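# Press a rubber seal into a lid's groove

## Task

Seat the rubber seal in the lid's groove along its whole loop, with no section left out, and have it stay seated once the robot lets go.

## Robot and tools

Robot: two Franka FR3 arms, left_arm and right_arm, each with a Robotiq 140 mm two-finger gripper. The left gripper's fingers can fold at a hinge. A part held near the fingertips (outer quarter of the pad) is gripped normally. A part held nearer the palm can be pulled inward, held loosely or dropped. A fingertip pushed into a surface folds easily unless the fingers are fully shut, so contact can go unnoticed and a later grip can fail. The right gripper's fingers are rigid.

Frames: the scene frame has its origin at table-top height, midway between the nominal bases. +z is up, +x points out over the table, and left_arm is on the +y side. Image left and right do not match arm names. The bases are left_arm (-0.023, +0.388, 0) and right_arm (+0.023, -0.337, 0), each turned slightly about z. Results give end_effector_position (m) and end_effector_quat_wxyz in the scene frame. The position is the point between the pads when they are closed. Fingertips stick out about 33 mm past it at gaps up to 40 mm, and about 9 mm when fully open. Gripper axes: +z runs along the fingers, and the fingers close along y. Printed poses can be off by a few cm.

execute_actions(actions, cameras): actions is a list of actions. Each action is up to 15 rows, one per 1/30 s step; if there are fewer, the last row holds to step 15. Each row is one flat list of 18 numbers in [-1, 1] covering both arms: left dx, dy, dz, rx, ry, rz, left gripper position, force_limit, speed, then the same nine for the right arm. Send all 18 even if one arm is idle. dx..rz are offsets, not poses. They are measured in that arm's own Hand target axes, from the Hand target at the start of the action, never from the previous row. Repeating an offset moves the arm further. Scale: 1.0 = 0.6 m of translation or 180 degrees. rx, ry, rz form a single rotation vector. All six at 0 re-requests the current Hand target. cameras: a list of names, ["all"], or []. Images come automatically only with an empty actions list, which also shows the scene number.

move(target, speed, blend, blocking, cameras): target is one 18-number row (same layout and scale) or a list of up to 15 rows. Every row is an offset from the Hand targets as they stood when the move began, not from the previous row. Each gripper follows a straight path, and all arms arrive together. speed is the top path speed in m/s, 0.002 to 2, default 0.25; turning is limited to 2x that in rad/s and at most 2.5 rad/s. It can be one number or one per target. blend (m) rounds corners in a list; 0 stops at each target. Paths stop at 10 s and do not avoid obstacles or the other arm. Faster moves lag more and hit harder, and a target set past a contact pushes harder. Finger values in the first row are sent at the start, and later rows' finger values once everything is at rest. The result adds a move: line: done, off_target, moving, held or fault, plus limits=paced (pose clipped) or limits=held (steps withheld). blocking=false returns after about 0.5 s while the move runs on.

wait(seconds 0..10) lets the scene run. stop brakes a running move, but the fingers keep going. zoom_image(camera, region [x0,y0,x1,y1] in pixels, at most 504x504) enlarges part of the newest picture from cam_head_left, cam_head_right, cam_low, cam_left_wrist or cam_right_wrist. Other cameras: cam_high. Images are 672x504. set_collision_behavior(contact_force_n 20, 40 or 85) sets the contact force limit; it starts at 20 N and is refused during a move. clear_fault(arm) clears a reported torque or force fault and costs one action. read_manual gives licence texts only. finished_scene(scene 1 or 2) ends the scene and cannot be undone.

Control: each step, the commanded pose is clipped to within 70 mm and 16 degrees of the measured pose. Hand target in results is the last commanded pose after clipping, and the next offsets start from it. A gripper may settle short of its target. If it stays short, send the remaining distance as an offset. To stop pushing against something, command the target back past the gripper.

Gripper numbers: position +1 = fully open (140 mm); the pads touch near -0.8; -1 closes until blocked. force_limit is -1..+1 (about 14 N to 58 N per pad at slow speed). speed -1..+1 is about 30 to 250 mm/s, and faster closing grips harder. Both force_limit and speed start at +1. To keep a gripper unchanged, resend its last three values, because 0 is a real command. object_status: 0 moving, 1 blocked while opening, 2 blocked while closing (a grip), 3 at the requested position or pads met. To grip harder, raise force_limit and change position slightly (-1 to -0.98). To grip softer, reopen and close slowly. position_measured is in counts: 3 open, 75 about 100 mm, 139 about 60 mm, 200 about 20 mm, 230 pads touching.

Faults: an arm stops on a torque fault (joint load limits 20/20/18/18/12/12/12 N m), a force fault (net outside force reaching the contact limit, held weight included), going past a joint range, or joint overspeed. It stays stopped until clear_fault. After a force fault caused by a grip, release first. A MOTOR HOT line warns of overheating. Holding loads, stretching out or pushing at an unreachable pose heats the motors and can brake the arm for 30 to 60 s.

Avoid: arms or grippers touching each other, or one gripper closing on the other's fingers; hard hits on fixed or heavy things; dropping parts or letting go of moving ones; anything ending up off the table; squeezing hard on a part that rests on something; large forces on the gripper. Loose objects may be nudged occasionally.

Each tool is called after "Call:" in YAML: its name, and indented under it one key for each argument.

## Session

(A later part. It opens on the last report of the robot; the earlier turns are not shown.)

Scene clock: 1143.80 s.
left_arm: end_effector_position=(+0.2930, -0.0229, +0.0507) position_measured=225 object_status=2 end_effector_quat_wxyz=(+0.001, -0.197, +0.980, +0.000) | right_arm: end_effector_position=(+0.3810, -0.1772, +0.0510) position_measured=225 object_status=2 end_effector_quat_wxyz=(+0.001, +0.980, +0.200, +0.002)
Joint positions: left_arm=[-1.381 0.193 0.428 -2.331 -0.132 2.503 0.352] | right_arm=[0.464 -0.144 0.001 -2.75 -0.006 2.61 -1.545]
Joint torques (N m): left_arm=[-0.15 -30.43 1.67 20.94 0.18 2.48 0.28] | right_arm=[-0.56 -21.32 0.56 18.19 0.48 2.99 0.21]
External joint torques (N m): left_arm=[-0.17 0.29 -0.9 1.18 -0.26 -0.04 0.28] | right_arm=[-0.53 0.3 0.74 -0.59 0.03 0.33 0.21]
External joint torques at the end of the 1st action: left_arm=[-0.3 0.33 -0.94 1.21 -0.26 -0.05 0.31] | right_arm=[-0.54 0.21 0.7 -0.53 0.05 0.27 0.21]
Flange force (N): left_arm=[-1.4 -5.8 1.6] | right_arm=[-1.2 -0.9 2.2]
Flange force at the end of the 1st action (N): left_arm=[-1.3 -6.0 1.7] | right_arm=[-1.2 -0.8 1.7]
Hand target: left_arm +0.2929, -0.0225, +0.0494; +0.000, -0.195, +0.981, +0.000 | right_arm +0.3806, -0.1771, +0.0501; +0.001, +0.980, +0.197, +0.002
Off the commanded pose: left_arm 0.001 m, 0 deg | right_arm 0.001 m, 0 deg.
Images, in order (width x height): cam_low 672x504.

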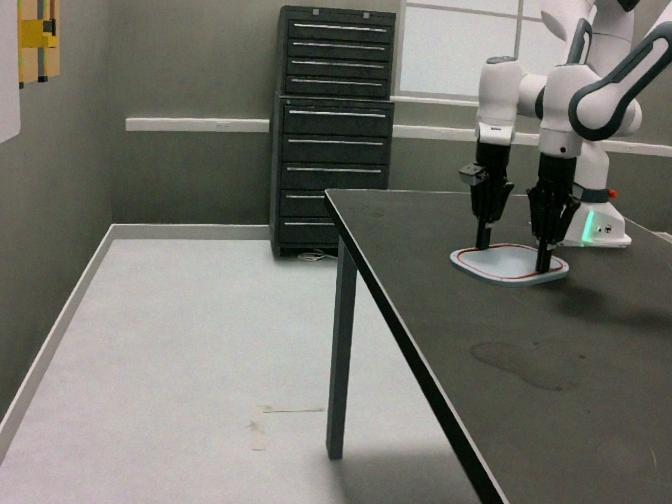

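Call:
execute_actions:
  actions:
    - [[0,0,0.0012,0,0,0,-1,-1,-1,0,0,0.0012,0,0,0,-1,-1,-1]]
    - [[0,0,0.0012,0,0,0,-1,-1,-1,0,0,0.0012,0,0,0,-1,-1,-1]]

Call:
execute_actions:
  actions:
    - [[0,0,0.0012,0,0,0,-1,-1,-1,0,0,0.0012,0,0,0,-1,-1,-1]]
    - [[0,0,0,0,0,0,-1,-1,-1,0,0,0,0,0,0,-1,-1,-1]]
  cameras: ["cam_left_wrist", "cam_right_wrist"]

Call:
zoom_image:
  camera: "cam_right_wrist"
  region: [320, 100, 420, 230]

Call:
zoom_image:
  camera: "cam_left_wrist"
  region: [310, 100, 410, 230]

Scene clock: 1154.97 s.
left_arm: end_effector_position=(+0.2930, -0.0229, +0.0493) position_measured=225 object_status=2 end_effector_quat_wxyz=(+0.001, -0.197, +0.980, +0.000) | right_arm: end_effector_position=(+0.3810, -0.1772, +0.0497) position_measured=225 object_status=2 end_effector_quat_wxyz=(+0.001, +0.980, +0.200, +0.002)
Joint positions: left_arm=[-1.38 0.196 0.427 -2.332 -0.134 2.506 0.354] | right_arm=[0.464 -0.14 0.001 -2.751 -0.006 2.614 -1.545]
Joint torques (N m): left_arm=[-0.22 -30.49 1.7 20.89 0.18 2.48 0.25] | right_arm=[-0.74 -21.12 0.49 18.07 0.48 3.12 0.21]
External joint torques (N m): left_arm=[-0.08 0.33 -0.76 1.17 -0.26 -0.04 0.25] | right_arm=[-0.82 0.61 0.56 -0.69 0.03 0.44 0.21]
External joint torques at the end of the 1st action: left_arm=[-0.31 0.38 -1.01 1.08 -0.25 -0.07 0.27] | right_arm=[-0.54 0.31 0.7 -0.56 0.02 0.31 0.19]
Flange force (N): left_arm=[-1.5 -5.8 1.6] | right_arm=[-0.7 -0.3 3.6]
Flange force at the end of the 1st action (N): left_arm=[-1.1 -5.8 1.8] | right_arm=[-1.0 -0.8 2.2]
Hand target: left_arm +0.2929, -0.0225, +0.0479; +0.000, -0.195, +0.981, +0.000 | right_arm +0.3806, -0.1771, +0.0487; +0.001, +0.980, +0.197, +0.002
Off the commanded pose: left_arm 0.001 m, 0 deg | right_arm 0.001 m, 0 deg.

Scene clock: 1156.17 s.
left_arm: end_effector_position=(+0.2930, -0.0230, +0.0486) position_measured=225 object_status=2 end_effector_quat_wxyz=(+0.001, -0.197, +0.980, +0.000) | right_arm: end_effector_position=(+0.3811, -0.1771, +0.0495) position_measured=225 object_status=2 end_effector_quat_wxyz=(+0.001, +0.980, +0.200, +0.002)
Joint positions: left_arm=[-1.38 0.198 0.426 -2.332 -0.135 2.508 0.355] | right_arm=[0.464 -0.139 0.001 -2.751 -0.006 2.615 -1.545]
Joint torques (N m): left_arm=[-0.17 -30.57 1.74 20.83 0.2 2.48 0.27] | right_arm=[-1.02 -20.41 0.47 17.94 0.44 3.24 0.21]
External joint torques (N m): left_arm=[-0.07 0.3 -0.77 1.12 -0.25 -0.04 0.27] | right_arm=[-1.01 1.34 0.62 -0.87 -0.01 0.56 0.21]
External joint torques at the end of the 1st action: left_arm=[-0.13 0.24 -0.93 1.2 -0.26 -0.03 0.21] | right_arm=[-1.02 1.2 0.56 -0.89 0 0.57 0.19]
Flange force (N): left_arm=[-1.5 -5.5 1.6] | right_arm=[0.7 -0.2 6.2]
Flange force at the end of the 1st action (N): left_arm=[-1.3 -5.7 1.5] | right_arm=[0.2 -0.1 5.8]
Hand target: left_arm +0.2929, -0.0225, +0.0472; +0.000, -0.195, +0.981, +0.000 | right_arm +0.3806, -0.1771, +0.0480; +0.001, +0.980, +0.197, +0.002
Off the commanded pose: left_arm 0.001 m, 0 deg | right_arm 0.002 m, 0 deg.
camera_calibration:
cam_left_wrist: T_world_to_cam=[[-0.36866, 0.929529, 0.00811644, 0.137605], [0.8734, 0.343383, 0.345341, -0.263174], [0.318218, 0.134402, -0.938442, 0.100133], [0, 0, 0, 1]] pos_world=[0.248722, -0.0509965, 0.183737]
cam_right_wrist: T_world_to_cam=[[0.407074, -0.913354, -0.00867973, -0.304851], [-0.862236, -0.387392, 0.326308, 0.253176], [-0.301397, -0.125347, -0.945224, 0.282566], [0, 0, 0, 1]] pos_world=[0.427558, -0.14494, 0.181829]
Images, in order (width x height): cam_left_wrist 672x504, cam_right_wrist 672x504.

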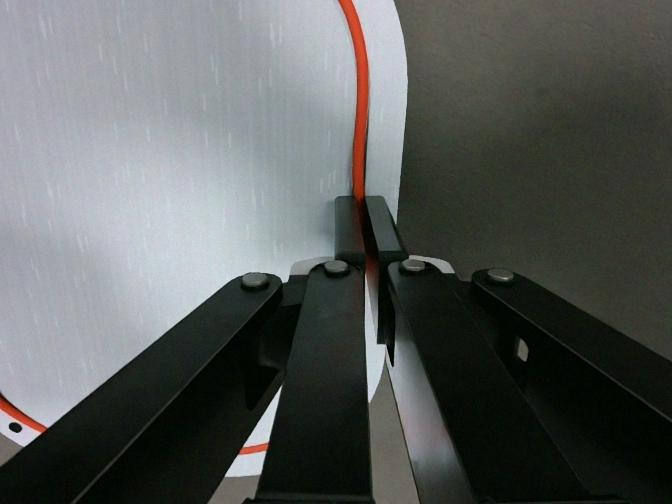

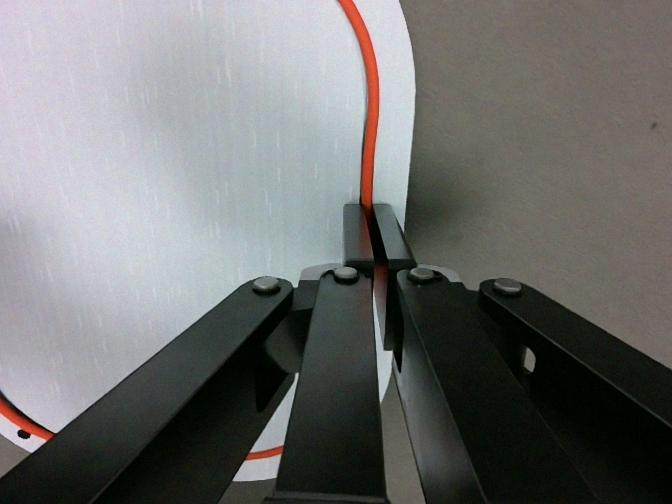

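Scaled by 3.877 from the camera's 672x504 image, which has a finer 960x720 frame.

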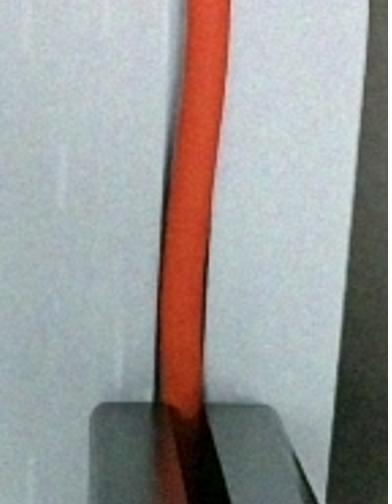

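Scaled by 3.877 from the camera's 672x504 image, which has a finer 960x720 frame.

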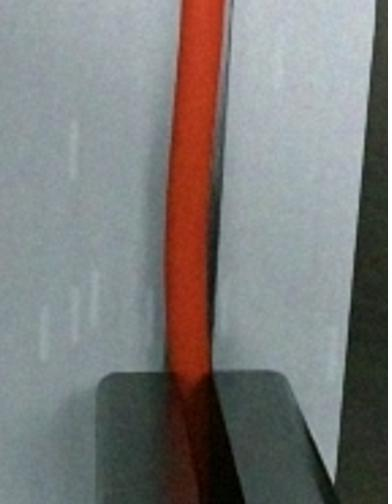

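Call:
execute_actions:
  actions:
    - [[0,0,0.001,0,0,0,-1,-1,-1,0,0,0,0,0,0,-1,-1,-1]]
    - [[0,0,0.001,0,0,0,-1,-1,-1,0,0,0,0,0,0,-1,-1,-1]]

Scene clock: 1165.13 s.
left_arm: end_effector_position=(+0.2930, -0.0230, +0.0474) position_measured=225 object_status=2 end_effector_quat_wxyz=(+0.001, -0.197, +0.980, +0.000) | right_arm: end_effector_position=(+0.3811, -0.1771, +0.0495) position_measured=225 object_status=2 end_effector_quat_wxyz=(+0.001, +0.980, +0.200, +0.002)
Joint positions: left_arm=[-1.378 0.2 0.425 -2.332 -0.137 2.511 0.356] | right_arm=[0.464 -0.139 0.001 -2.751 -0.006 2.615 -1.545]
Joint torques (N m): left_arm=[-0.18 -30.62 1.81 20.76 0.18 2.48 0.26] | right_arm=[-1.05 -20.43 0.42 17.89 0.44 3.26 0.21]
External joint torques (N m): left_arm=[-0.18 0.33 -0.83 1.1 -0.25 -0.04 0.26] | right_arm=[-1.06 1.18 0.56 -0.79 0 0.6 0.21]
External joint torques at the end of the 1st action: left_arm=[-0.42 0.4 -0.87 1.1 -0.24 -0.02 0.27] | right_arm=[-1.01 1.33 0.6 -0.91 0 0.56 0.23]
Flange force (N): left_arm=[-1.3 -5.5 1.7] | right_arm=[0.5 -0.1 5.8]
Flange force at the end of the 1st action (N): left_arm=[-1.0 -5.7 1.8] | right_arm=[0.6 -0.2 6.2]
Hand target: left_arm +0.2929, -0.0225, +0.0460; +0.000, -0.195, +0.981, +0.000 | right_arm +0.3806, -0.1771, +0.0480; +0.001, +0.980, +0.197, +0.002
Off the commanded pose: left_arm 0.001 m, 0 deg | right_arm 0.002 m, 0 deg.

Call:
execute_actions:
  actions:
    - [[0,0,0.001,0,0,0,-1,-1,-1,0,0,0,0,0,0,-1,-1,-1]]
    - [[0,0,0.001,0,0,0,-1,-1,-1,0,0,0,0,0,0,-1,-1,-1]]

Scene clock: 1171.17 s.
left_arm: end_effector_position=(+0.2931, -0.0233, +0.0466) position_measured=225 object_status=2 end_effector_quat_wxyz=(+0.001, -0.197, +0.980, +0.000) | right_arm: end_effector_position=(+0.3811, -0.1771, +0.0495) position_measured=225 object_status=2 end_effector_quat_wxyz=(+0.001, +0.980, +0.200, +0.002)
Joint positions: left_arm=[-1.377 0.202 0.423 -2.332 -0.139 2.514 0.357] | right_arm=[0.464 -0.139 0.001 -2.751 -0.006 2.615 -1.545]
Joint torques (N m): left_arm=[-0.19 -30.34 1.8 20.67 0.16 2.45 0.27] | right_arm=[-1 -20.43 0.44 17.89 0.45 3.24 0.2]
External joint torques (N m): left_arm=[-0.13 0.76 -0.8 0.99 -0.28 -0.08 0.27] | right_arm=[-1.02 1.3 0.57 -0.83 0 0.57 0.2]
External joint torques at the end of the 1st action: left_arm=[0.04 0.42 -0.81 1.08 -0.27 -0.04 0.28] | right_arm=[-1.01 1.21 0.63 -0.83 -0.01 0.59 0.24]
Flange force (N): left_arm=[-1.7 -6.3 2.7] | right_arm=[0.7 -0.1 6.1]
Flange force at the end of the 1st action (N): left_arm=[-1.7 -5.8 2.1] | right_arm=[0.5 -0.3 5.9]
Hand target: left_arm +0.2929, -0.0225, +0.0448; +0.000, -0.195, +0.981, +0.000 | right_arm +0.3806, -0.1771, +0.0480; +0.001, +0.980, +0.197, +0.002
Off the commanded pose: left_arm 0.002 m, 0 deg | right_arm 0.002 m, 0 deg.

Call:
execute_actions:
  actions: []

Call:
zoom_image:
  camera: "cam_right_wrist"
  region: [310, 0, 420, 230]

Call:
zoom_image:
  camera: "cam_left_wrist"
  region: [300, 0, 410, 230]

Call:
zoom_image:
  camera: "cam_high"
  region: [190, 190, 320, 300]

Call:
zoom_image:
  camera: "cam_head_right"
  region: [280, 310, 385, 405]

Call:
zoom_image:
  camera: "cam_low"
  region: [440, 220, 580, 300]

Scene clock: 1177.97 s.
left_arm: end_effector_position=(+0.2931, -0.0233, +0.0466) position_measured=225 object_status=2 end_effector_quat_wxyz=(+0.001, -0.197, +0.980, +0.000) | right_arm: end_effector_position=(+0.3811, -0.1771, +0.0495) position_measured=225 object_status=2 end_effector_quat_wxyz=(+0.001, +0.980, +0.200, +0.002)
Joint positions: left_arm=[-1.377 0.202 0.423 -2.332 -0.139 2.514 0.357] | right_arm=[0.464 -0.139 0.001 -2.751 -0.006 2.615 -1.545]
Joint velocities: within noise
Joint torques (N m): left_arm=[-0.19 -30.36 1.83 20.65 0.19 2.45 0.24] | right_arm=[-1.03 -20.45 0.4 17.86 0.43 3.26 0.2]
External joint torques (N m): left_arm=[-0.02 0.69 -0.67 1 -0.25 -0.08 0.24] | right_arm=[-1.01 1.32 0.57 -0.94 -0.02 0.57 0.2]
Flange force (N): left_arm=[-1.8 -6.0 2.4] | right_arm=[0.4 -0.1 6.2]
Hand target: left_arm +0.2929, -0.0225, +0.0448; +0.000, -0.195, +0.981, +0.000 | right_arm +0.3806, -0.1771, +0.0480; +0.001, +0.980, +0.197, +0.002
Tool commands: left_gripper/position=-1.0 left_gripper/force_limit=-1.0 left_gripper/speed=-1.0 right_gripper/position=-1.0 right_gripper/force_limit=-1.0 right_gripper/speed=-1.0
Off the commanded pose: left_arm 0.002 m, 0 deg | right_arm 0.002 m, 0 deg.
camera_calibration:
cam_left_wrist: T_world_to_cam=[[-0.368535, 0.929587, 0.00711686, 0.138088], [0.873308, 0.343579, 0.34538, -0.262442], [0.318615, 0.1335, -0.938436, 0.0981183], [0, 0, 0, 1]] pos_world=[0.248821, -0.0512943, 0.181737]
cam_right_wrist: T_world_to_cam=[[0.407074, -0.913354, -0.00867973, -0.304851], [-0.862236, -0.387392, 0.326308, 0.253176], [-0.301397, -0.125347, -0.945224, 0.282566], [0, 0, 0, 1]] pos_world=[0.427558, -0.14494, 0.181829]

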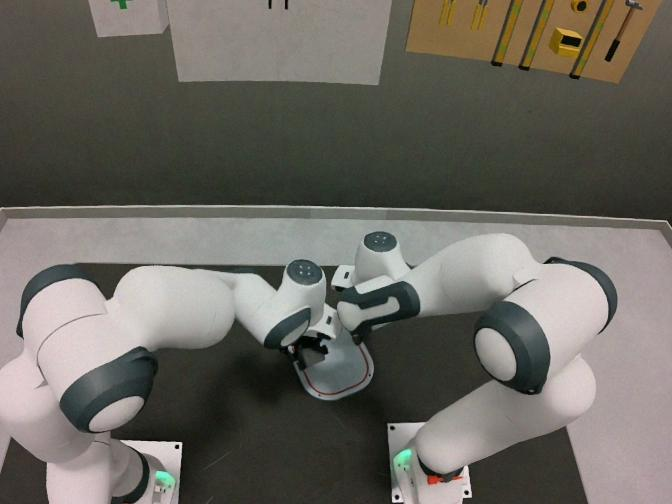

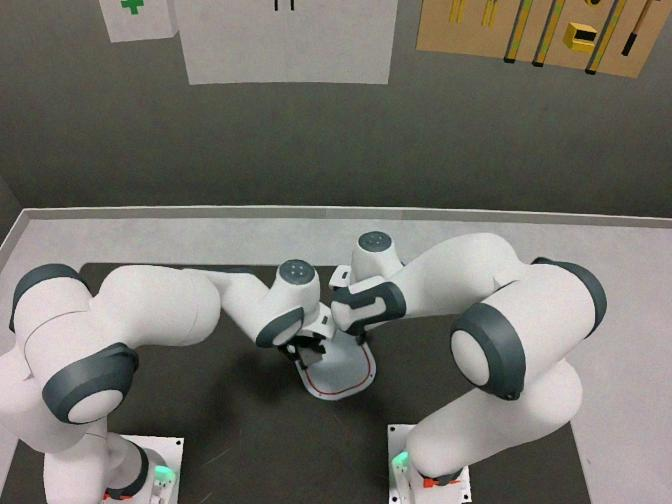

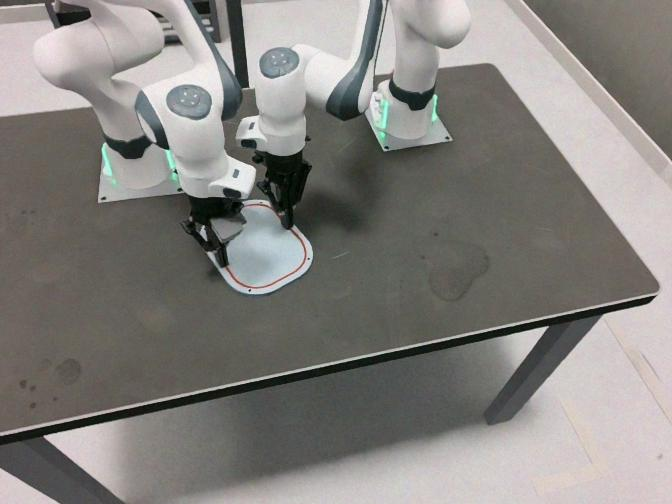

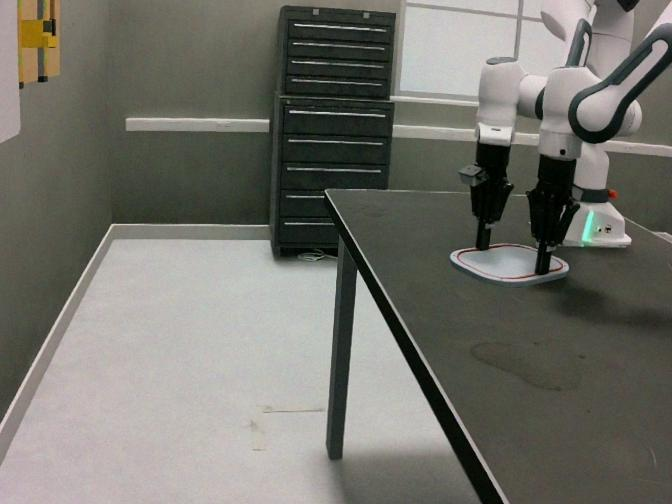

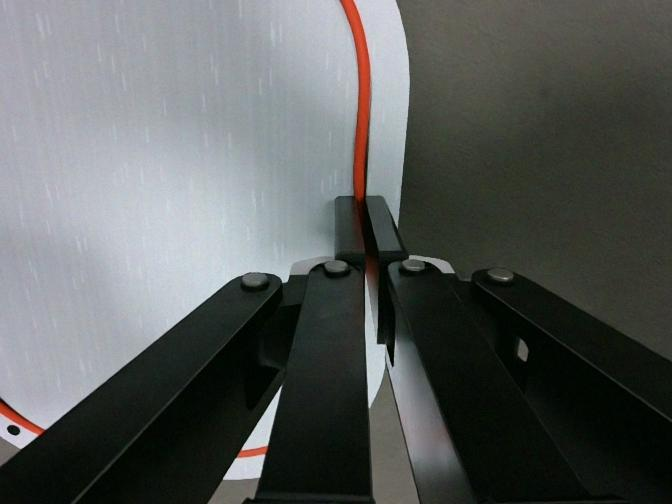

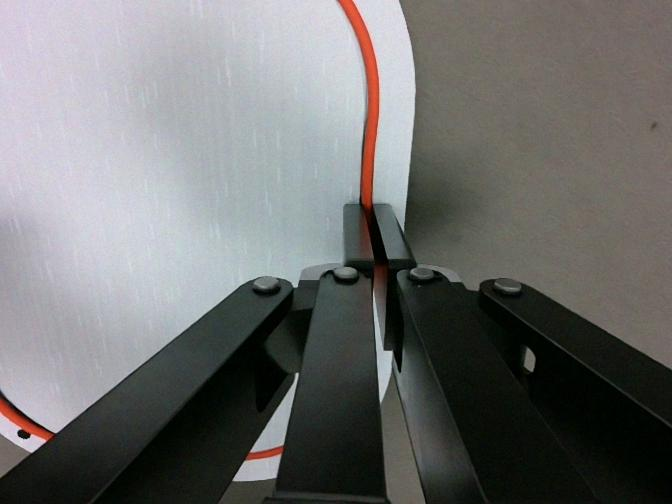

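Scaled by 2.191 from the camera's 672x504 image, which has a finer 960x720 frame.

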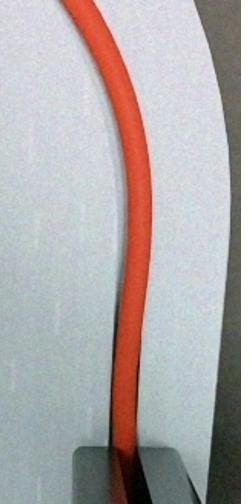

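Scaled by 2.191 from the camera's 672x504 image, which has a finer 960x720 frame.

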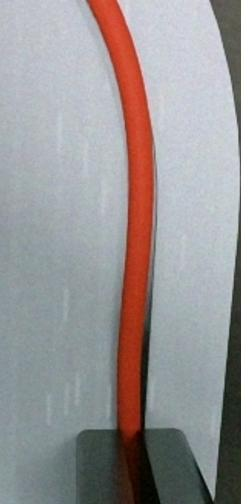

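Scaled by 3.877 from the camera's 672x504 image, which has a finer 960x720 frame.

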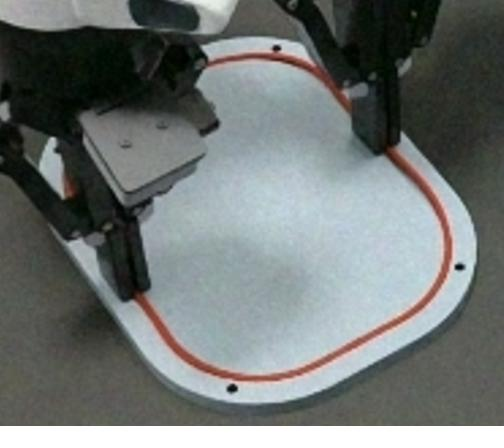

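Scaled by 4.800 from the camera's 672x504 image, which has a finer 960x720 frame.

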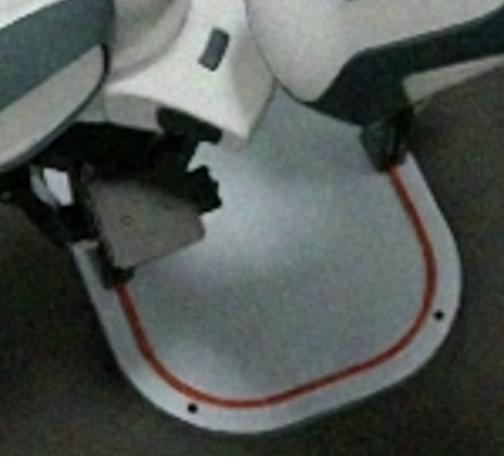

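Scaled by 3.600 from the camera's 672x504 image, which has a finer 960x720 frame.

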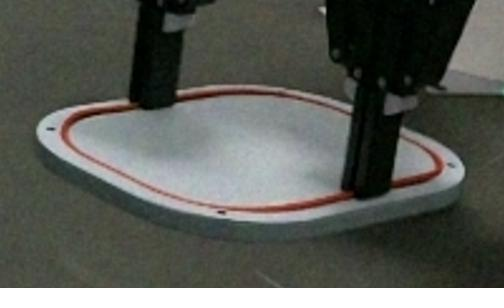

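Call:
execute_actions:
  actions:
    - [[0,0.002,-0.001,0,0,0,-1,-1,-1,0,0,0,0,0,0,-1,-1,-1]]
    - [[0,0,0,0,0,0,-1,-1,-1,0,0,0,0,0,0,-1,-1,-1]]
  cameras: ["cam_left_wrist"]

Call:
zoom_image:
  camera: "cam_left_wrist"
  region: [310, 100, 410, 230]

Scene clock: 1191.13 s.
left_arm: end_effector_position=(+0.2931, -0.0231, +0.0464) position_measured=225 object_status=2 end_effector_quat_wxyz=(+0.001, -0.197, +0.980, -0.001) | right_arm: end_effector_position=(+0.3811, -0.1771, +0.0495) position_measured=225 object_status=2 end_effector_quat_wxyz=(+0.001, +0.980, +0.200, +0.002)
Joint positions: left_arm=[-1.377 0.202 0.423 -2.334 -0.139 2.516 0.357] | right_arm=[0.464 -0.139 0.001 -2.751 -0.006 2.615 -1.545]
Joint torques (N m): left_arm=[0.01 -30.32 2.41 19.35 0.72 2.08 0.21] | right_arm=[-1.06 -20.43 0.44 17.9 0.45 3.25 0.2]
External joint torques (N m): left_arm=[-0.09 0.81 -0.34 -0.38 0.28 -0.47 0.21] | right_arm=[-1.07 1.21 0.57 -0.8 0 0.59 0.2]
External joint torques at the end of the 1st action: left_arm=[-0.05 0.78 -0.19 -0.35 0.27 -0.46 0.2] | right_arm=[-0.97 1.38 0.63 -0.89 -0.01 0.56 0.2]
Flange force (N): left_arm=[-0.4 -1.2 0.8] | right_arm=[0.5 -0.1 5.9]
Flange force at the end of the 1st action (N): left_arm=[-0.5 -1.1 0.7] | right_arm=[0.7 -0.3 6.4]
Hand target: left_arm +0.2924, -0.0214, +0.0454; +0.000, -0.195, +0.981, +0.000 | right_arm +0.3806, -0.1771, +0.0480; +0.001, +0.980, +0.197, +0.002
Off the commanded pose: left_arm 0.002 m, 0 deg | right_arm 0.002 m, 0 deg.
camera_calibration:
cam_left_wrist: T_world_to_cam=[[-0.368602, 0.929568, 0.0059225, 0.137967], [0.873025, 0.343979, 0.345695, -0.262267], [0.31931, 0.132595, -0.938328, 0.0977163], [0, 0, 0, 1]] pos_world=[0.248619, -0.0509919, 0.181537]
Images, in order (width x height): cam_left_wrist 672x504.

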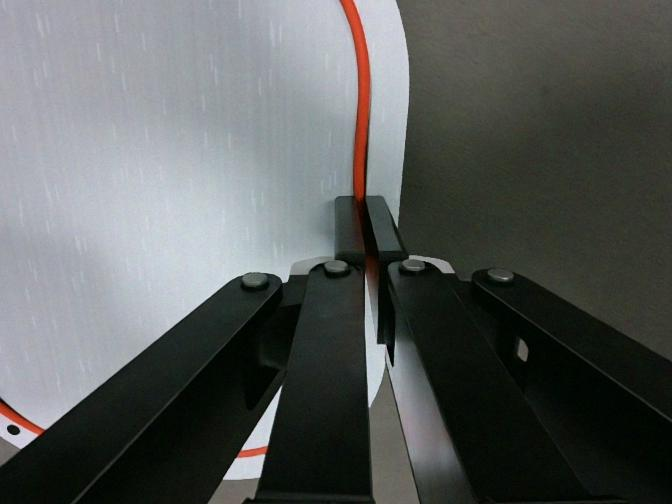

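Scaled by 3.877 from the camera's 672x504 image, which has a finer 960x720 frame.

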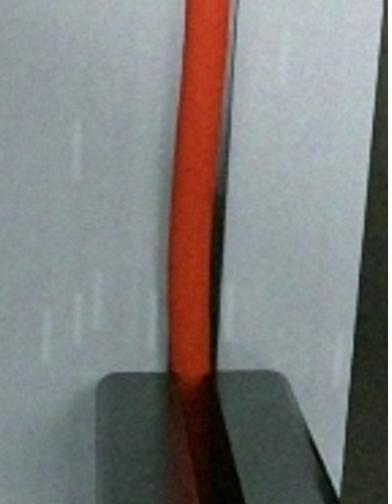

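Call:
execute_actions:
  actions:
    - [[0,0.0025,0,0,0,0,-1,-1,-1,0,0,0,0,0,0,-1,-1,-1]]
    - [[0,0,0,0,0,0,-1,-1,-1,0,0,0,0,0,0,-1,-1,-1]]
  cameras: ["cam_left_wrist"]

Call:
zoom_image:
  camera: "cam_left_wrist"
  region: [310, 100, 410, 230]

Scene clock: 1200.10 s.
left_arm: end_effector_position=(+0.2928, -0.0229, +0.0466) position_measured=225 object_status=2 end_effector_quat_wxyz=(+0.001, -0.197, +0.980, -0.002) | right_arm: end_effector_position=(+0.3811, -0.1771, +0.0495) position_measured=225 object_status=2 end_effector_quat_wxyz=(+0.001, +0.980, +0.200, +0.002)
Joint positions: left_arm=[-1.377 0.198 0.423 -2.339 -0.139 2.52 0.357] | right_arm=[0.464 -0.139 0.001 -2.751 -0.006 2.615 -1.545]
Joint torques (N m): left_arm=[-0.44 -30.43 2.28 18.92 0.9 1.68 0.18] | right_arm=[-1.01 -20.43 0.4 17.84 0.45 3.26 0.21]
External joint torques (N m): left_arm=[-0.37 0.46 -0.25 -0.7 0.46 -0.85 0.18] | right_arm=[-1.01 1.22 0.54 -0.9 0 0.59 0.21]
External joint torques at the end of the 1st action: left_arm=[-0.38 0.44 -0.25 -0.66 0.46 -0.87 0.16] | right_arm=[-1.1 1.34 0.58 -0.86 -0.01 0.57 0.2]
Flange force (N): left_arm=[0.5 0.7 -1.4] | right_arm=[0.3 -0.1 6.0]
Flange force at the end of the 1st action (N): left_arm=[0.6 0.6 -1.5] | right_arm=[0.7 0.0 6.3]
Hand target: left_arm +0.2918, -0.0200, +0.0454; +0.000, -0.195, +0.981, +0.000 | right_arm +0.3806, -0.1771, +0.0480; +0.001, +0.980, +0.197, +0.002
Off the commanded pose: left_arm 0.003 m, 0 deg | right_arm 0.002 m, 0 deg.
camera_calibration:
cam_left_wrist: T_world_to_cam=[[-0.369031, 0.929413, 0.00291417, 0.137898], [0.872511, 0.345354, 0.345622, -0.262018], [0.320219, 0.130088, -0.938369, 0.0977022], [0, 0, 0, 1]] pos_world=[0.248216, -0.0503849, 0.181838]
Images, in order (width x height): cam_left_wrist 672x504.

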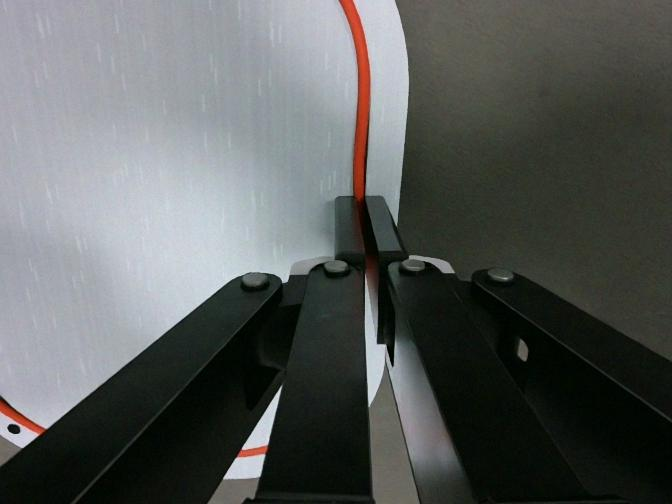

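Scaled by 3.877 from the camera's 672x504 image, which has a finer 960x720 frame.

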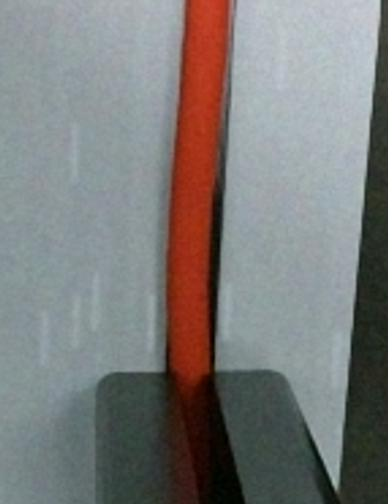

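Call:
execute_actions:
  actions:
    - [[0,0,0,0,0,0,-0.7,-1,-1,0,0,-0.0008,0,0,0,-1,-1,-1]]
    - [[0,0,0,0,0,0,-0.56,-1,-1,0,0,0,0,0,0,-1,-1,-1]]
    - [[0,0,0,0,0,0,-0.56,-1,-1,0,0,0,0,0,0,-1,-1,-1]]
  cameras: ["cam_left_wrist", "cam_right_wrist", "cam_high"]

Call:
zoom_image:
  camera: "cam_left_wrist"
  region: [310, 100, 410, 230]

Scene clock: 1220.30 s.
left_arm: end_effector_position=(+0.2916, -0.0208, +0.0455) position_measured=200 object_status=3 end_effector_quat_wxyz=(+0.000, -0.198, +0.980, +0.000) | right_arm: end_effector_position=(+0.3811, -0.1771, +0.0494) position_measured=225 object_status=2 end_effector_quat_wxyz=(+0.001, +0.980, +0.200, +0.002)
Joint positions: left_arm=[-1.377 0.198 0.423 -2.341 -0.139 2.517 0.357] | right_arm=[0.464 -0.139 0.001 -2.751 -0.006 2.615 -1.545]
Joint torques (N m): left_arm=[-0.54 -30.16 2.08 20.63 0.81 2.53 0.17] | right_arm=[-0.41 -21.36 0.61 18.03 0.46 2.99 0.23]
External joint torques (N m): left_arm=[-0.57 0.7 -0.53 1 0.38 0 0.17] | right_arm=[-0.36 0.25 0.81 -0.64 0.01 0.34 0.23]
External joint torques at the end of the 1st action: left_arm=[-0.57 0.31 -0.4 0.9 0.47 -0.44 0.17] | right_arm=[-1.07 0.87 0.57 -0.82 -0.01 0.35 0.21]
External joint torques at the end of the 2nd action: left_arm=[-0.45 0.56 -0.36 1.1 0.38 0.12 0.18] | right_arm=[-0.42 0.38 0.79 -0.78 -0.01 0.3 0.19]
Flange force (N): left_arm=[-0.5 -4.9 1.1] | right_arm=[-1.5 -1.2 2.1]
Flange force at the end of the 1st action (N): left_arm=[-0.3 -3.9 -1.1] | right_arm=[-0.3 0.0 4.1]
Flange force at the end of the 2nd action (N): left_arm=[-0.7 -4.7 0.9] | right_arm=[-1.5 -1.1 2.4]
Hand target: left_arm +0.2918, -0.0200, +0.0454; +0.000, -0.195, +0.981, +0.000 | right_arm +0.3806, -0.1771, +0.0485; +0.001, +0.980, +0.197, +0.002
Off the commanded pose: left_arm 0.001 m, 0 deg | right_arm 0.001 m, 0 deg.
camera_calibration:
cam_left_wrist: T_world_to_cam=[[-0.369522, 0.929187, 0.00807848, 0.135345], [0.873512, 0.34439, 0.344051, -0.261629], [0.316906, 0.134191, -0.938916, 0.0978962], [0, 0, 0, 1]] pos_world=[0.247525, -0.0487951, 0.180837]
cam_right_wrist: T_world_to_cam=[[0.407074, -0.913354, -0.00867973, -0.304852], [-0.862236, -0.387392, 0.326308, 0.253208], [-0.301397, -0.125347, -0.945224, 0.282472], [0, 0, 0, 1]] pos_world=[0.427558, -0.14494, 0.181729]
Images, in order (width x height): cam_high 672x504, cam_left_wrist 672x504, cam_right_wrist 672x504.

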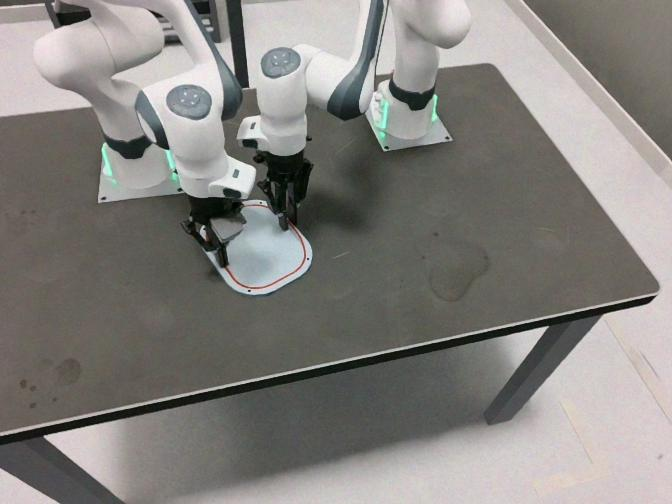

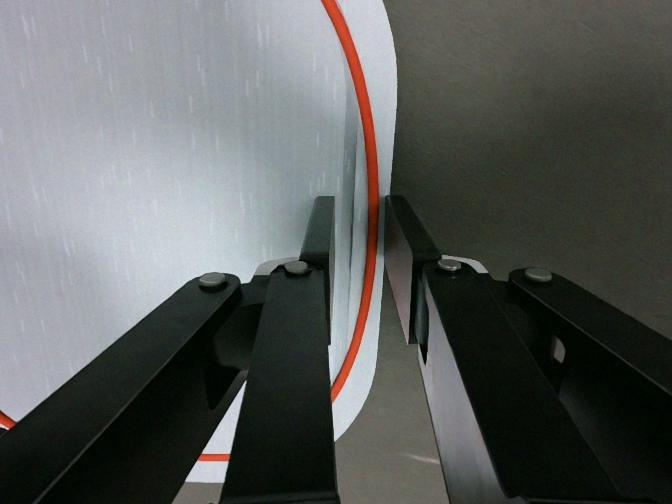

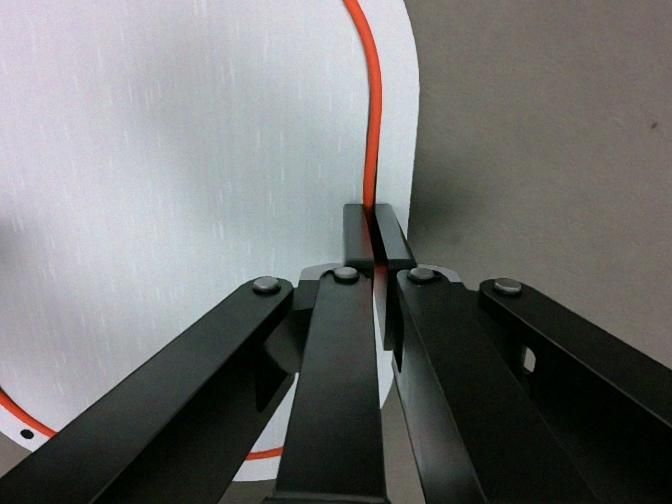

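Scaled by 3.877 from the camera's 672x504 image, which has a finer 960x720 frame.

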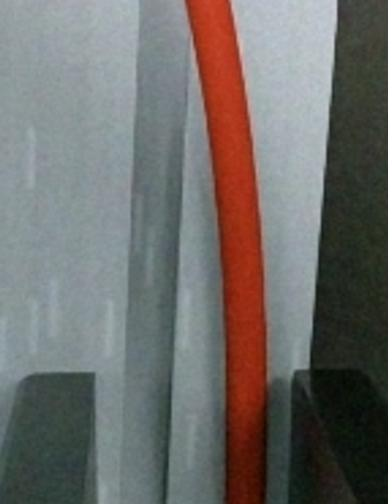

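Call:
execute_actions:
  actions:
    - [[0,0,-0.002,0,0,0,-0.56,-1,-1,0,0,0,0,0,0,-1,-1,-1]]
    - [[0,0,0,0,0,0,-1,-1,-1,0,0,0,0,0,0,-1,-1,-1]]
    - [[0,0,0,0,0,0,-1,-1,-1,0,0,0,0,0,0,-1,-1,-1]]
    - [[0,0,0,0,0,0,-1,-1,-1,0,0,0,0,0,0,-1,-1,-1]]
  cameras: ["cam_left_wrist", "cam_right_wrist", "cam_high"]

Call:
zoom_image:
  camera: "cam_left_wrist"
  region: [310, 100, 410, 230]

Scene clock: 1301.10 s.
left_arm: end_effector_position=(+0.2917, -0.0207, +0.0458) position_measured=225 object_status=2 end_effector_quat_wxyz=(+0.000, -0.197, +0.980, +0.000) | right_arm: end_effector_position=(+0.3811, -0.1771, +0.0494) position_measured=225 object_status=2 end_effector_quat_wxyz=(+0.001, +0.980, +0.200, +0.002)
Joint positions: left_arm=[-1.377 0.197 0.423 -2.341 -0.137 2.517 0.357] | right_arm=[0.464 -0.139 0.001 -2.751 -0.006 2.615 -1.545]
Joint torques (N m): left_arm=[-0.51 -31.41 2.35 20.84 0.96 2.18 0.12] | right_arm=[-0.43 -21.37 0.58 18.02 0.44 2.98 0.23]
External joint torques (N m): left_arm=[-0.6 -0.56 -0.32 1.27 0.53 -0.34 0.12] | right_arm=[-0.39 0.27 0.76 -0.66 -0.01 0.32 0.23]
External joint torques at the end of the 1st action: left_arm=[-0.69 -0.6 -0.36 1.3 0.54 -0.34 0.11] | right_arm=[-0.34 0.38 0.72 -0.76 -0.01 0.29 0.24]
External joint torques at the end of the 2nd action: left_arm=[-0.62 -0.63 -0.33 1.29 0.54 -0.35 0.11] | right_arm=[-0.32 0.36 0.81 -0.78 -0.02 0.29 0.21]
External joint torques at the end of the 3rd action: left_arm=[-0.55 -0.56 -0.23 1.24 0.54 -0.33 0.09] | right_arm=[-0.37 0.29 0.77 -0.65 -0.03 0.32 0.22]
Flange force (N): left_arm=[0.2 -2.8 -3.2] | right_arm=[-1.5 -1.1 2.1]
Flange force at the end of the 1st action (N): left_arm=[0.3 -2.8 -3.4] | right_arm=[-1.5 -1.2 2.4]
Flange force at the end of the 2nd action (N): left_arm=[0.2 -2.7 -3.4] | right_arm=[-1.6 -1.3 2.4]
Flange force at the end of the 3rd action (N): left_arm=[0.1 -2.6 -3.3] | right_arm=[-1.4 -1.2 2.1]
Hand target: left_arm +0.2918, -0.0200, +0.0466; +0.000, -0.195, +0.981, +0.000 | right_arm +0.3806, -0.1771, +0.0485; +0.001, +0.980, +0.197, +0.002
Off the commanded pose: left_arm 0.001 m, 0 deg | right_arm 0.001 m, 0 deg.
camera_calibration:
cam_left_wrist: T_world_to_cam=[[-0.368295, 0.929672, 0.0082992, 0.134931], [0.873768, 0.343071, 0.344719, -0.261979], [0.317629, 0.13421, -0.938669, 0.0978485], [0, 0, 0, 1]] pos_world=[0.247523, -0.0486964, 0.181037]
cam_right_wrist: T_world_to_cam=[[0.407074, -0.913354, -0.00867973, -0.304852], [-0.862236, -0.387392, 0.326308, 0.253208], [-0.301397, -0.125347, -0.945224, 0.282472], [0, 0, 0, 1]] pos_world=[0.427558, -0.14494, 0.181729]
Images, in order (width x height): cam_high 672x504, cam_left_wrist 672x504, cam_right_wrist 672x504.

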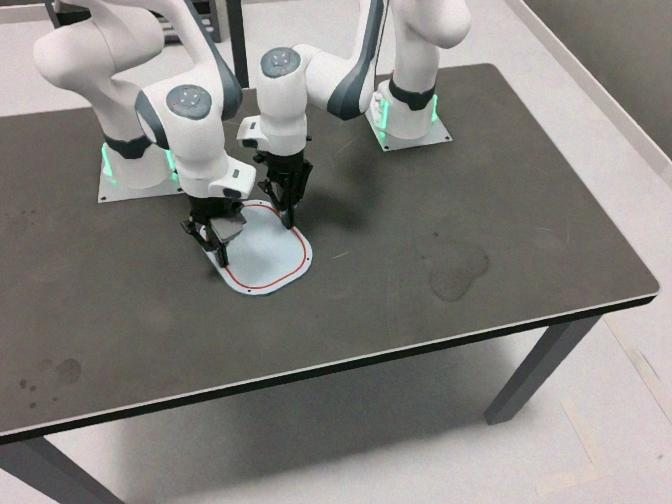

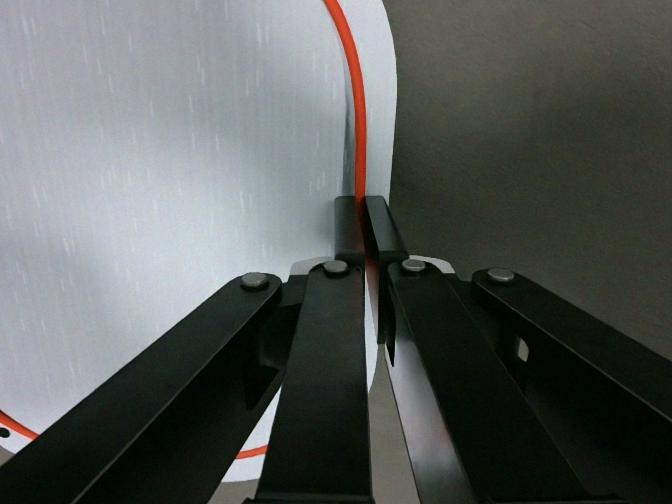

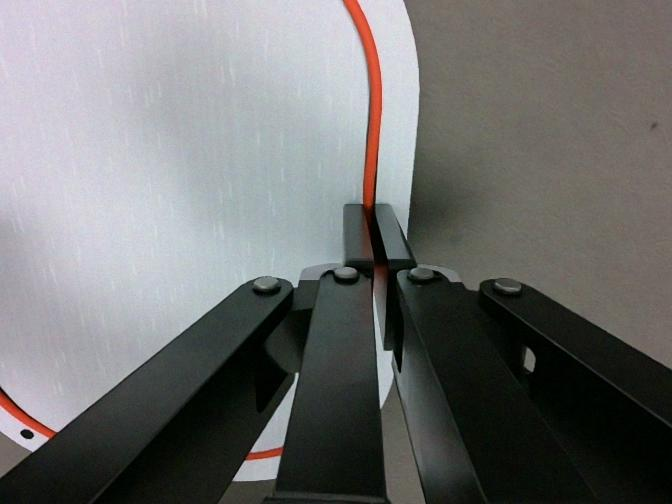

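Scaled by 3.877 from the camera's 672x504 image, which has a finer 960x720 frame.

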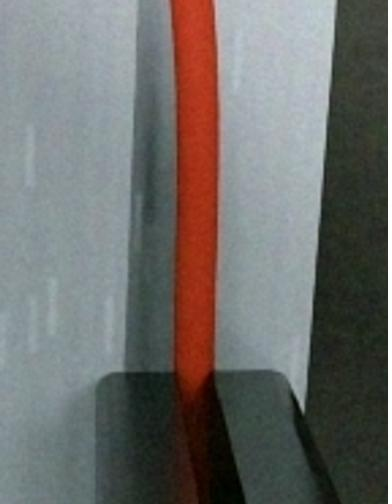

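Call:
execute_actions:
  actions:
    - [[0,0,-0.002,0,0,0,-1,-1,-1,0,0,0,0,0,0,-1,-1,-1]]
    - [[0,-0.0075,0,0,0,0,-1,-1,-1,0,0,0,0,0,0,-1,-1,-1]]
    - [[0,0,0,0,0,0,-1,-1,-1,0,0,0,0,0,0,-1,-1,-1]]
  cameras: ["cam_left_wrist"]

Call:
zoom_image:
  camera: "cam_left_wrist"
  region: [310, 100, 410, 230]

Scene clock: 1314.70 s.
left_arm: end_effector_position=(+0.2939, -0.0243, +0.0485) position_measured=225 object_status=2 end_effector_quat_wxyz=(+0.001, -0.196, +0.981, -0.001) | right_arm: end_effector_position=(+0.3811, -0.1771, +0.0494) position_measured=225 object_status=2 end_effector_quat_wxyz=(+0.001, +0.980, +0.200, +0.002)
Joint positions: left_arm=[-1.377 0.2 0.423 -2.329 -0.136 2.509 0.357] | right_arm=[0.464 -0.139 0.001 -2.751 -0.006 2.615 -1.545]
Joint torques (N m): left_arm=[-0.42 -30.69 1.92 21.65 0.19 2.1 0.1] | right_arm=[-0.46 -21.37 0.6 18.03 0.44 2.99 0.21]
External joint torques (N m): left_arm=[-0.29 0.24 -0.58 2 -0.26 -0.41 0.1] | right_arm=[-0.43 0.33 0.77 -0.74 -0.01 0.31 0.21]
External joint torques at the end of the 1st action: left_arm=[-0.5 -0.83 -0.03 1.48 0.51 -0.46 0.06] | right_arm=[-0.42 0.35 0.73 -0.68 -0.01 0.31 0.19]
External joint torques at the end of the 2nd action: left_arm=[-0.43 0.37 -0.75 1.95 -0.24 -0.45 0.1] | right_arm=[-0.53 0.46 0.67 -0.8 0 0.29 0.22]
Flange force (N): left_arm=[-1.8 -8.6 0.0] | right_arm=[-1.6 -1.1 2.3]
Flange force at the end of the 1st action (N): left_arm=[-0.1 -2.8 -4.4] | right_arm=[-1.3 -1.0 2.3]
Flange force at the end of the 2nd action (N): left_arm=[-1.6 -8.8 0.3] | right_arm=[-1.4 -0.8 2.7]
Hand target: left_arm +0.2936, -0.0242, +0.0478; +0.000, -0.195, +0.981, +0.000 | right_arm +0.3806, -0.1771, +0.0485; +0.001, +0.980, +0.197, +0.002
Off the commanded pose: left_arm 0.001 m, 0 deg | right_arm 0.001 m, 0 deg.
camera_calibration:
cam_left_wrist: T_world_to_cam=[[-0.365882, 0.93064, 0.00621315, 0.13856], [0.873862, 0.341248, 0.346287, -0.263683], [0.320149, 0.13213, -0.938108, 0.0993362], [0, 0, 0, 1]] pos_world=[0.249317, -0.0520934, 0.183637]
Images, in order (width x height): cam_left_wrist 672x504.

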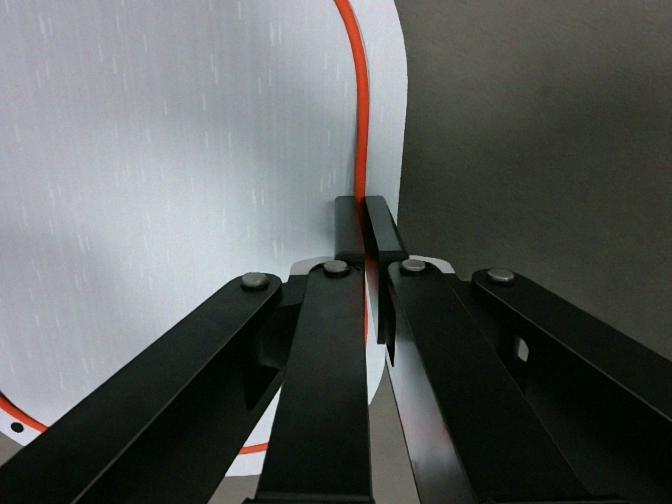

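Scaled by 3.877 from the camera's 672x504 image, which has a finer 960x720 frame.

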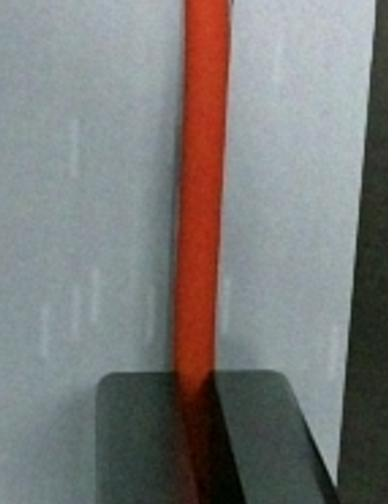

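Call:
execute_actions:
  actions:
    - [[0,-0.0005,0.0017,0,0,0,-1,-1,-1,0,0,0,0,0,0,-1,-1,-1]]
    - [[0,0,0.0017,0,0,0,-1,-1,-1,0,0,0,0,0,0,-1,-1,-1]]
    - [[0,0,0.0012,0,0,0,-1,-1,-1,0,0,0,0,0,0,-1,-1,-1]]
  cameras: ["cam_left_wrist"]

Call:
zoom_image:
  camera: "cam_left_wrist"
  region: [310, 100, 410, 230]

Scene clock: 1328.20 s.
left_arm: end_effector_position=(+0.2930, -0.0237, +0.0456) position_measured=225 object_status=2 end_effector_quat_wxyz=(+0.000, -0.197, +0.980, +0.001) | right_arm: end_effector_position=(+0.3811, -0.1771, +0.0494) position_measured=225 object_status=2 end_effector_quat_wxyz=(+0.001, +0.980, +0.200, +0.002)
Joint positions: left_arm=[-1.376 0.207 0.421 -2.328 -0.141 2.51 0.357] | right_arm=[0.464 -0.139 0.001 -2.751 -0.006 2.615 -1.545]
Joint torques (N m): left_arm=[-0.23 -30.66 1.78 21.2 0.16 2.5 0.27] | right_arm=[-0.4 -21.34 0.59 18.03 0.45 2.98 0.22]
External joint torques (N m): left_arm=[-0.35 0.65 -1.05 1.53 -0.27 -0.03 0.27] | right_arm=[-0.37 0.44 0.76 -0.77 0 0.29 0.22]
External joint torques at the end of the 1st action: left_arm=[-0.3 0.31 -0.8 1.82 -0.24 -0.25 0.17] | right_arm=[-0.45 0.39 0.75 -0.67 0 0.32 0.2]
External joint torques at the end of the 2nd action: left_arm=[-0.19 0.24 -0.81 1.74 -0.27 -0.16 0.23] | right_arm=[-0.34 0.29 0.8 -0.61 -0.02 0.32 0.22]
Flange force (N): left_arm=[-1.6 -7.9 2.5] | right_arm=[-1.3 -1.2 2.6]
Flange force at the end of the 1st action (N): left_arm=[-1.7 -8.1 0.8] | right_arm=[-1.2 -1.0 2.5]
Flange force at the end of the 2nd action (N): left_arm=[-1.8 -7.7 1.1] | right_arm=[-1.3 -1.2 2.2]
Hand target: left_arm +0.2937, -0.0245, +0.0451; +0.000, -0.195, +0.981, +0.000 | right_arm +0.3806, -0.1771, +0.0485; +0.001, +0.980, +0.197, +0.002
Off the commanded pose: left_arm 0.001 m, 0 deg | right_arm 0.001 m, 0 deg.
camera_calibration:
cam_left_wrist: T_world_to_cam=[[-0.368909, 0.929408, 0.0103488, 0.138326], [0.873801, 0.342999, 0.344707, -0.262098], [0.316824, 0.136208, -0.938653, 0.0979281], [0, 0, 0, 1]] pos_world=[0.249025, -0.0520009, 0.180836]
Images, in order (width x height): cam_left_wrist 672x504.

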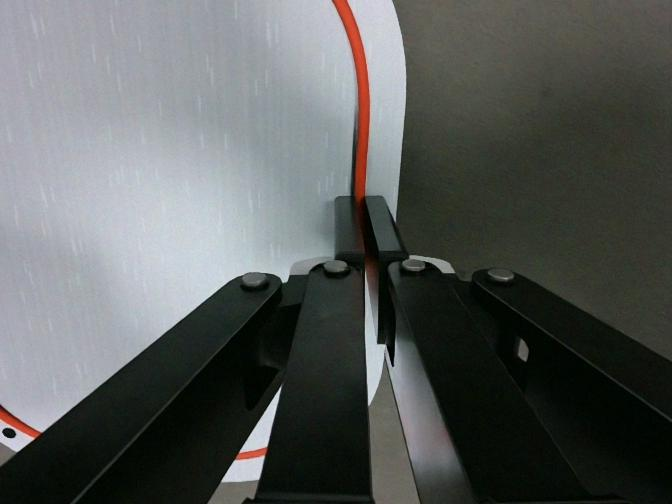

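Scaled by 3.877 from the camera's 672x504 image, which has a finer 960x720 frame.

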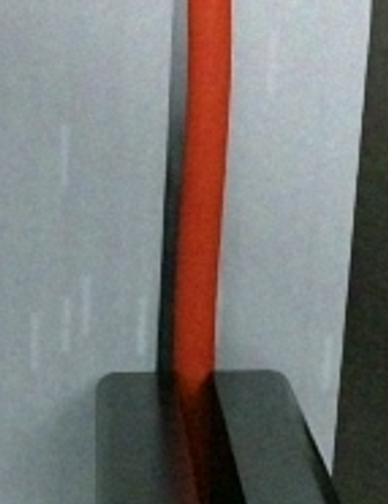

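Call:
execute_actions:
  actions:
    - [[0,-0.002,-0.0035,0,0,0,-1,-1,-1,0,0,0,0,0,0,-1,-1,-1]]
    - [[0,0,0,0,0,0,-1,-1,-1,0,0,0,0,0,0,-1,-1,-1]]
    - [[0,0,0.0017,0,0,0,-1,-1,-1,0,0,0,0,0,0,-1,-1,-1]]
    - [[0,0,0.0017,0,0,0,-1,-1,-1,0,0,0,0,0,0,-1,-1,-1]]
  cameras: ["cam_left_wrist"]

Call:
zoom_image:
  camera: "cam_left_wrist"
  region: [310, 100, 410, 230]

Scene clock: 1340.07 s.
left_arm: end_effector_position=(+0.2936, -0.0249, +0.0456) position_measured=225 object_status=2 end_effector_quat_wxyz=(+0.000, -0.197, +0.980, +0.001) | right_arm: end_effector_position=(+0.3811, -0.1771, +0.0494) position_measured=225 object_status=2 end_effector_quat_wxyz=(+0.001, +0.980, +0.200, +0.002)
Joint positions: left_arm=[-1.375 0.21 0.42 -2.324 -0.142 2.509 0.358] | right_arm=[0.464 -0.139 0.001 -2.751 -0.006 2.615 -1.545]
Joint torques (N m): left_arm=[-0.22 -30.95 1.83 21.19 0.17 2.4 0.28] | right_arm=[-0.39 -21.39 0.62 18.05 0.44 2.99 0.21]
External joint torques (N m): left_arm=[-0.39 0.38 -1.07 1.53 -0.26 -0.13 0.28] | right_arm=[-0.42 0.3 0.73 -0.64 0 0.33 0.21]
External joint torques at the end of the 1st action: left_arm=[-0.64 -0.28 -0.6 1.91 0.16 -0.44 0.19] | right_arm=[-0.43 0.36 0.8 -0.72 0 0.31 0.19]
External joint torques at the end of the 2nd action: left_arm=[-0.48 -0.26 -0.53 1.83 0.14 -0.44 0.17] | right_arm=[-0.38 0.39 0.75 -0.73 0 0.3 0.19]
External joint torques at the end of the 3rd action: left_arm=[-0.25 0.3 -0.8 1.72 -0.14 -0.24 0.24] | right_arm=[-0.49 0.34 0.7 -0.68 0.01 0.31 0.19]
Flange force (N): left_arm=[-1.4 -7.4 1.6] | right_arm=[-1.3 -1.0 2.2]
Flange force at the end of the 1st action (N): left_arm=[-0.8 -6.5 -2.0] | right_arm=[-1.4 -1.1 2.4]
Flange force at the end of the 2nd action (N): left_arm=[-1.0 -6.3 -1.9] | right_arm=[-1.4 -1.1 2.4]
Flange force at the end of the 3rd action (N): left_arm=[-1.7 -7.6 0.7] | right_arm=[-1.3 -0.8 2.3]
Hand target: left_arm +0.2941, -0.0256, +0.0451; +0.000, -0.195, +0.981, +0.000 | right_arm +0.3806, -0.1771, +0.0485; +0.001, +0.980, +0.197, +0.002
Off the commanded pose: left_arm 0.001 m, 0 deg | right_arm 0.001 m, 0 deg.
camera_calibration:
cam_left_wrist: T_world_to_cam=[[-0.368848, 0.929435, 0.0100582, 0.139627], [0.873715, 0.343003, 0.344921, -0.262052], [0.317132, 0.136012, -0.938578, 0.097864], [0, 0, 0, 1]] pos_world=[0.249425, -0.0532005, 0.180836]
Images, in order (width x height): cam_left_wrist 672x504.

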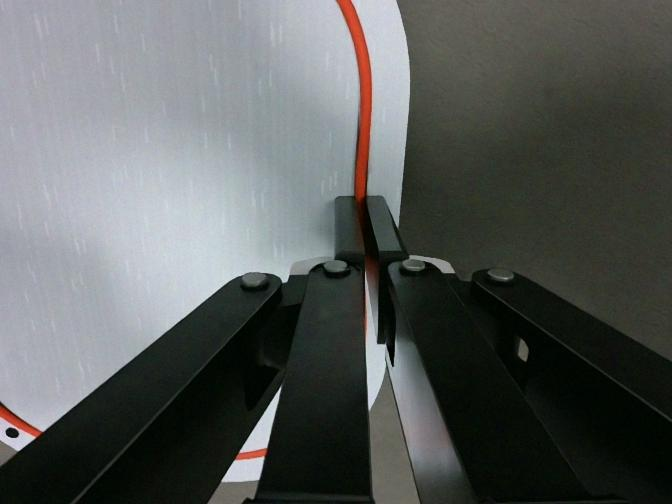

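Scaled by 3.877 from the camera's 672x504 image, which has a finer 960x720 frame.

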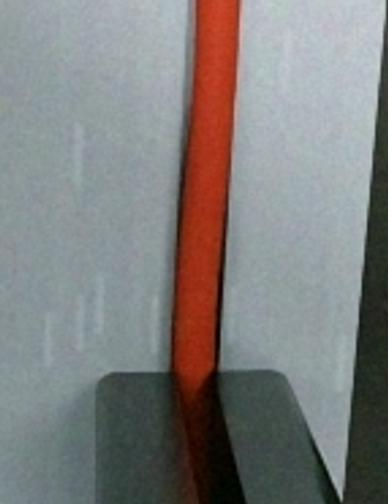

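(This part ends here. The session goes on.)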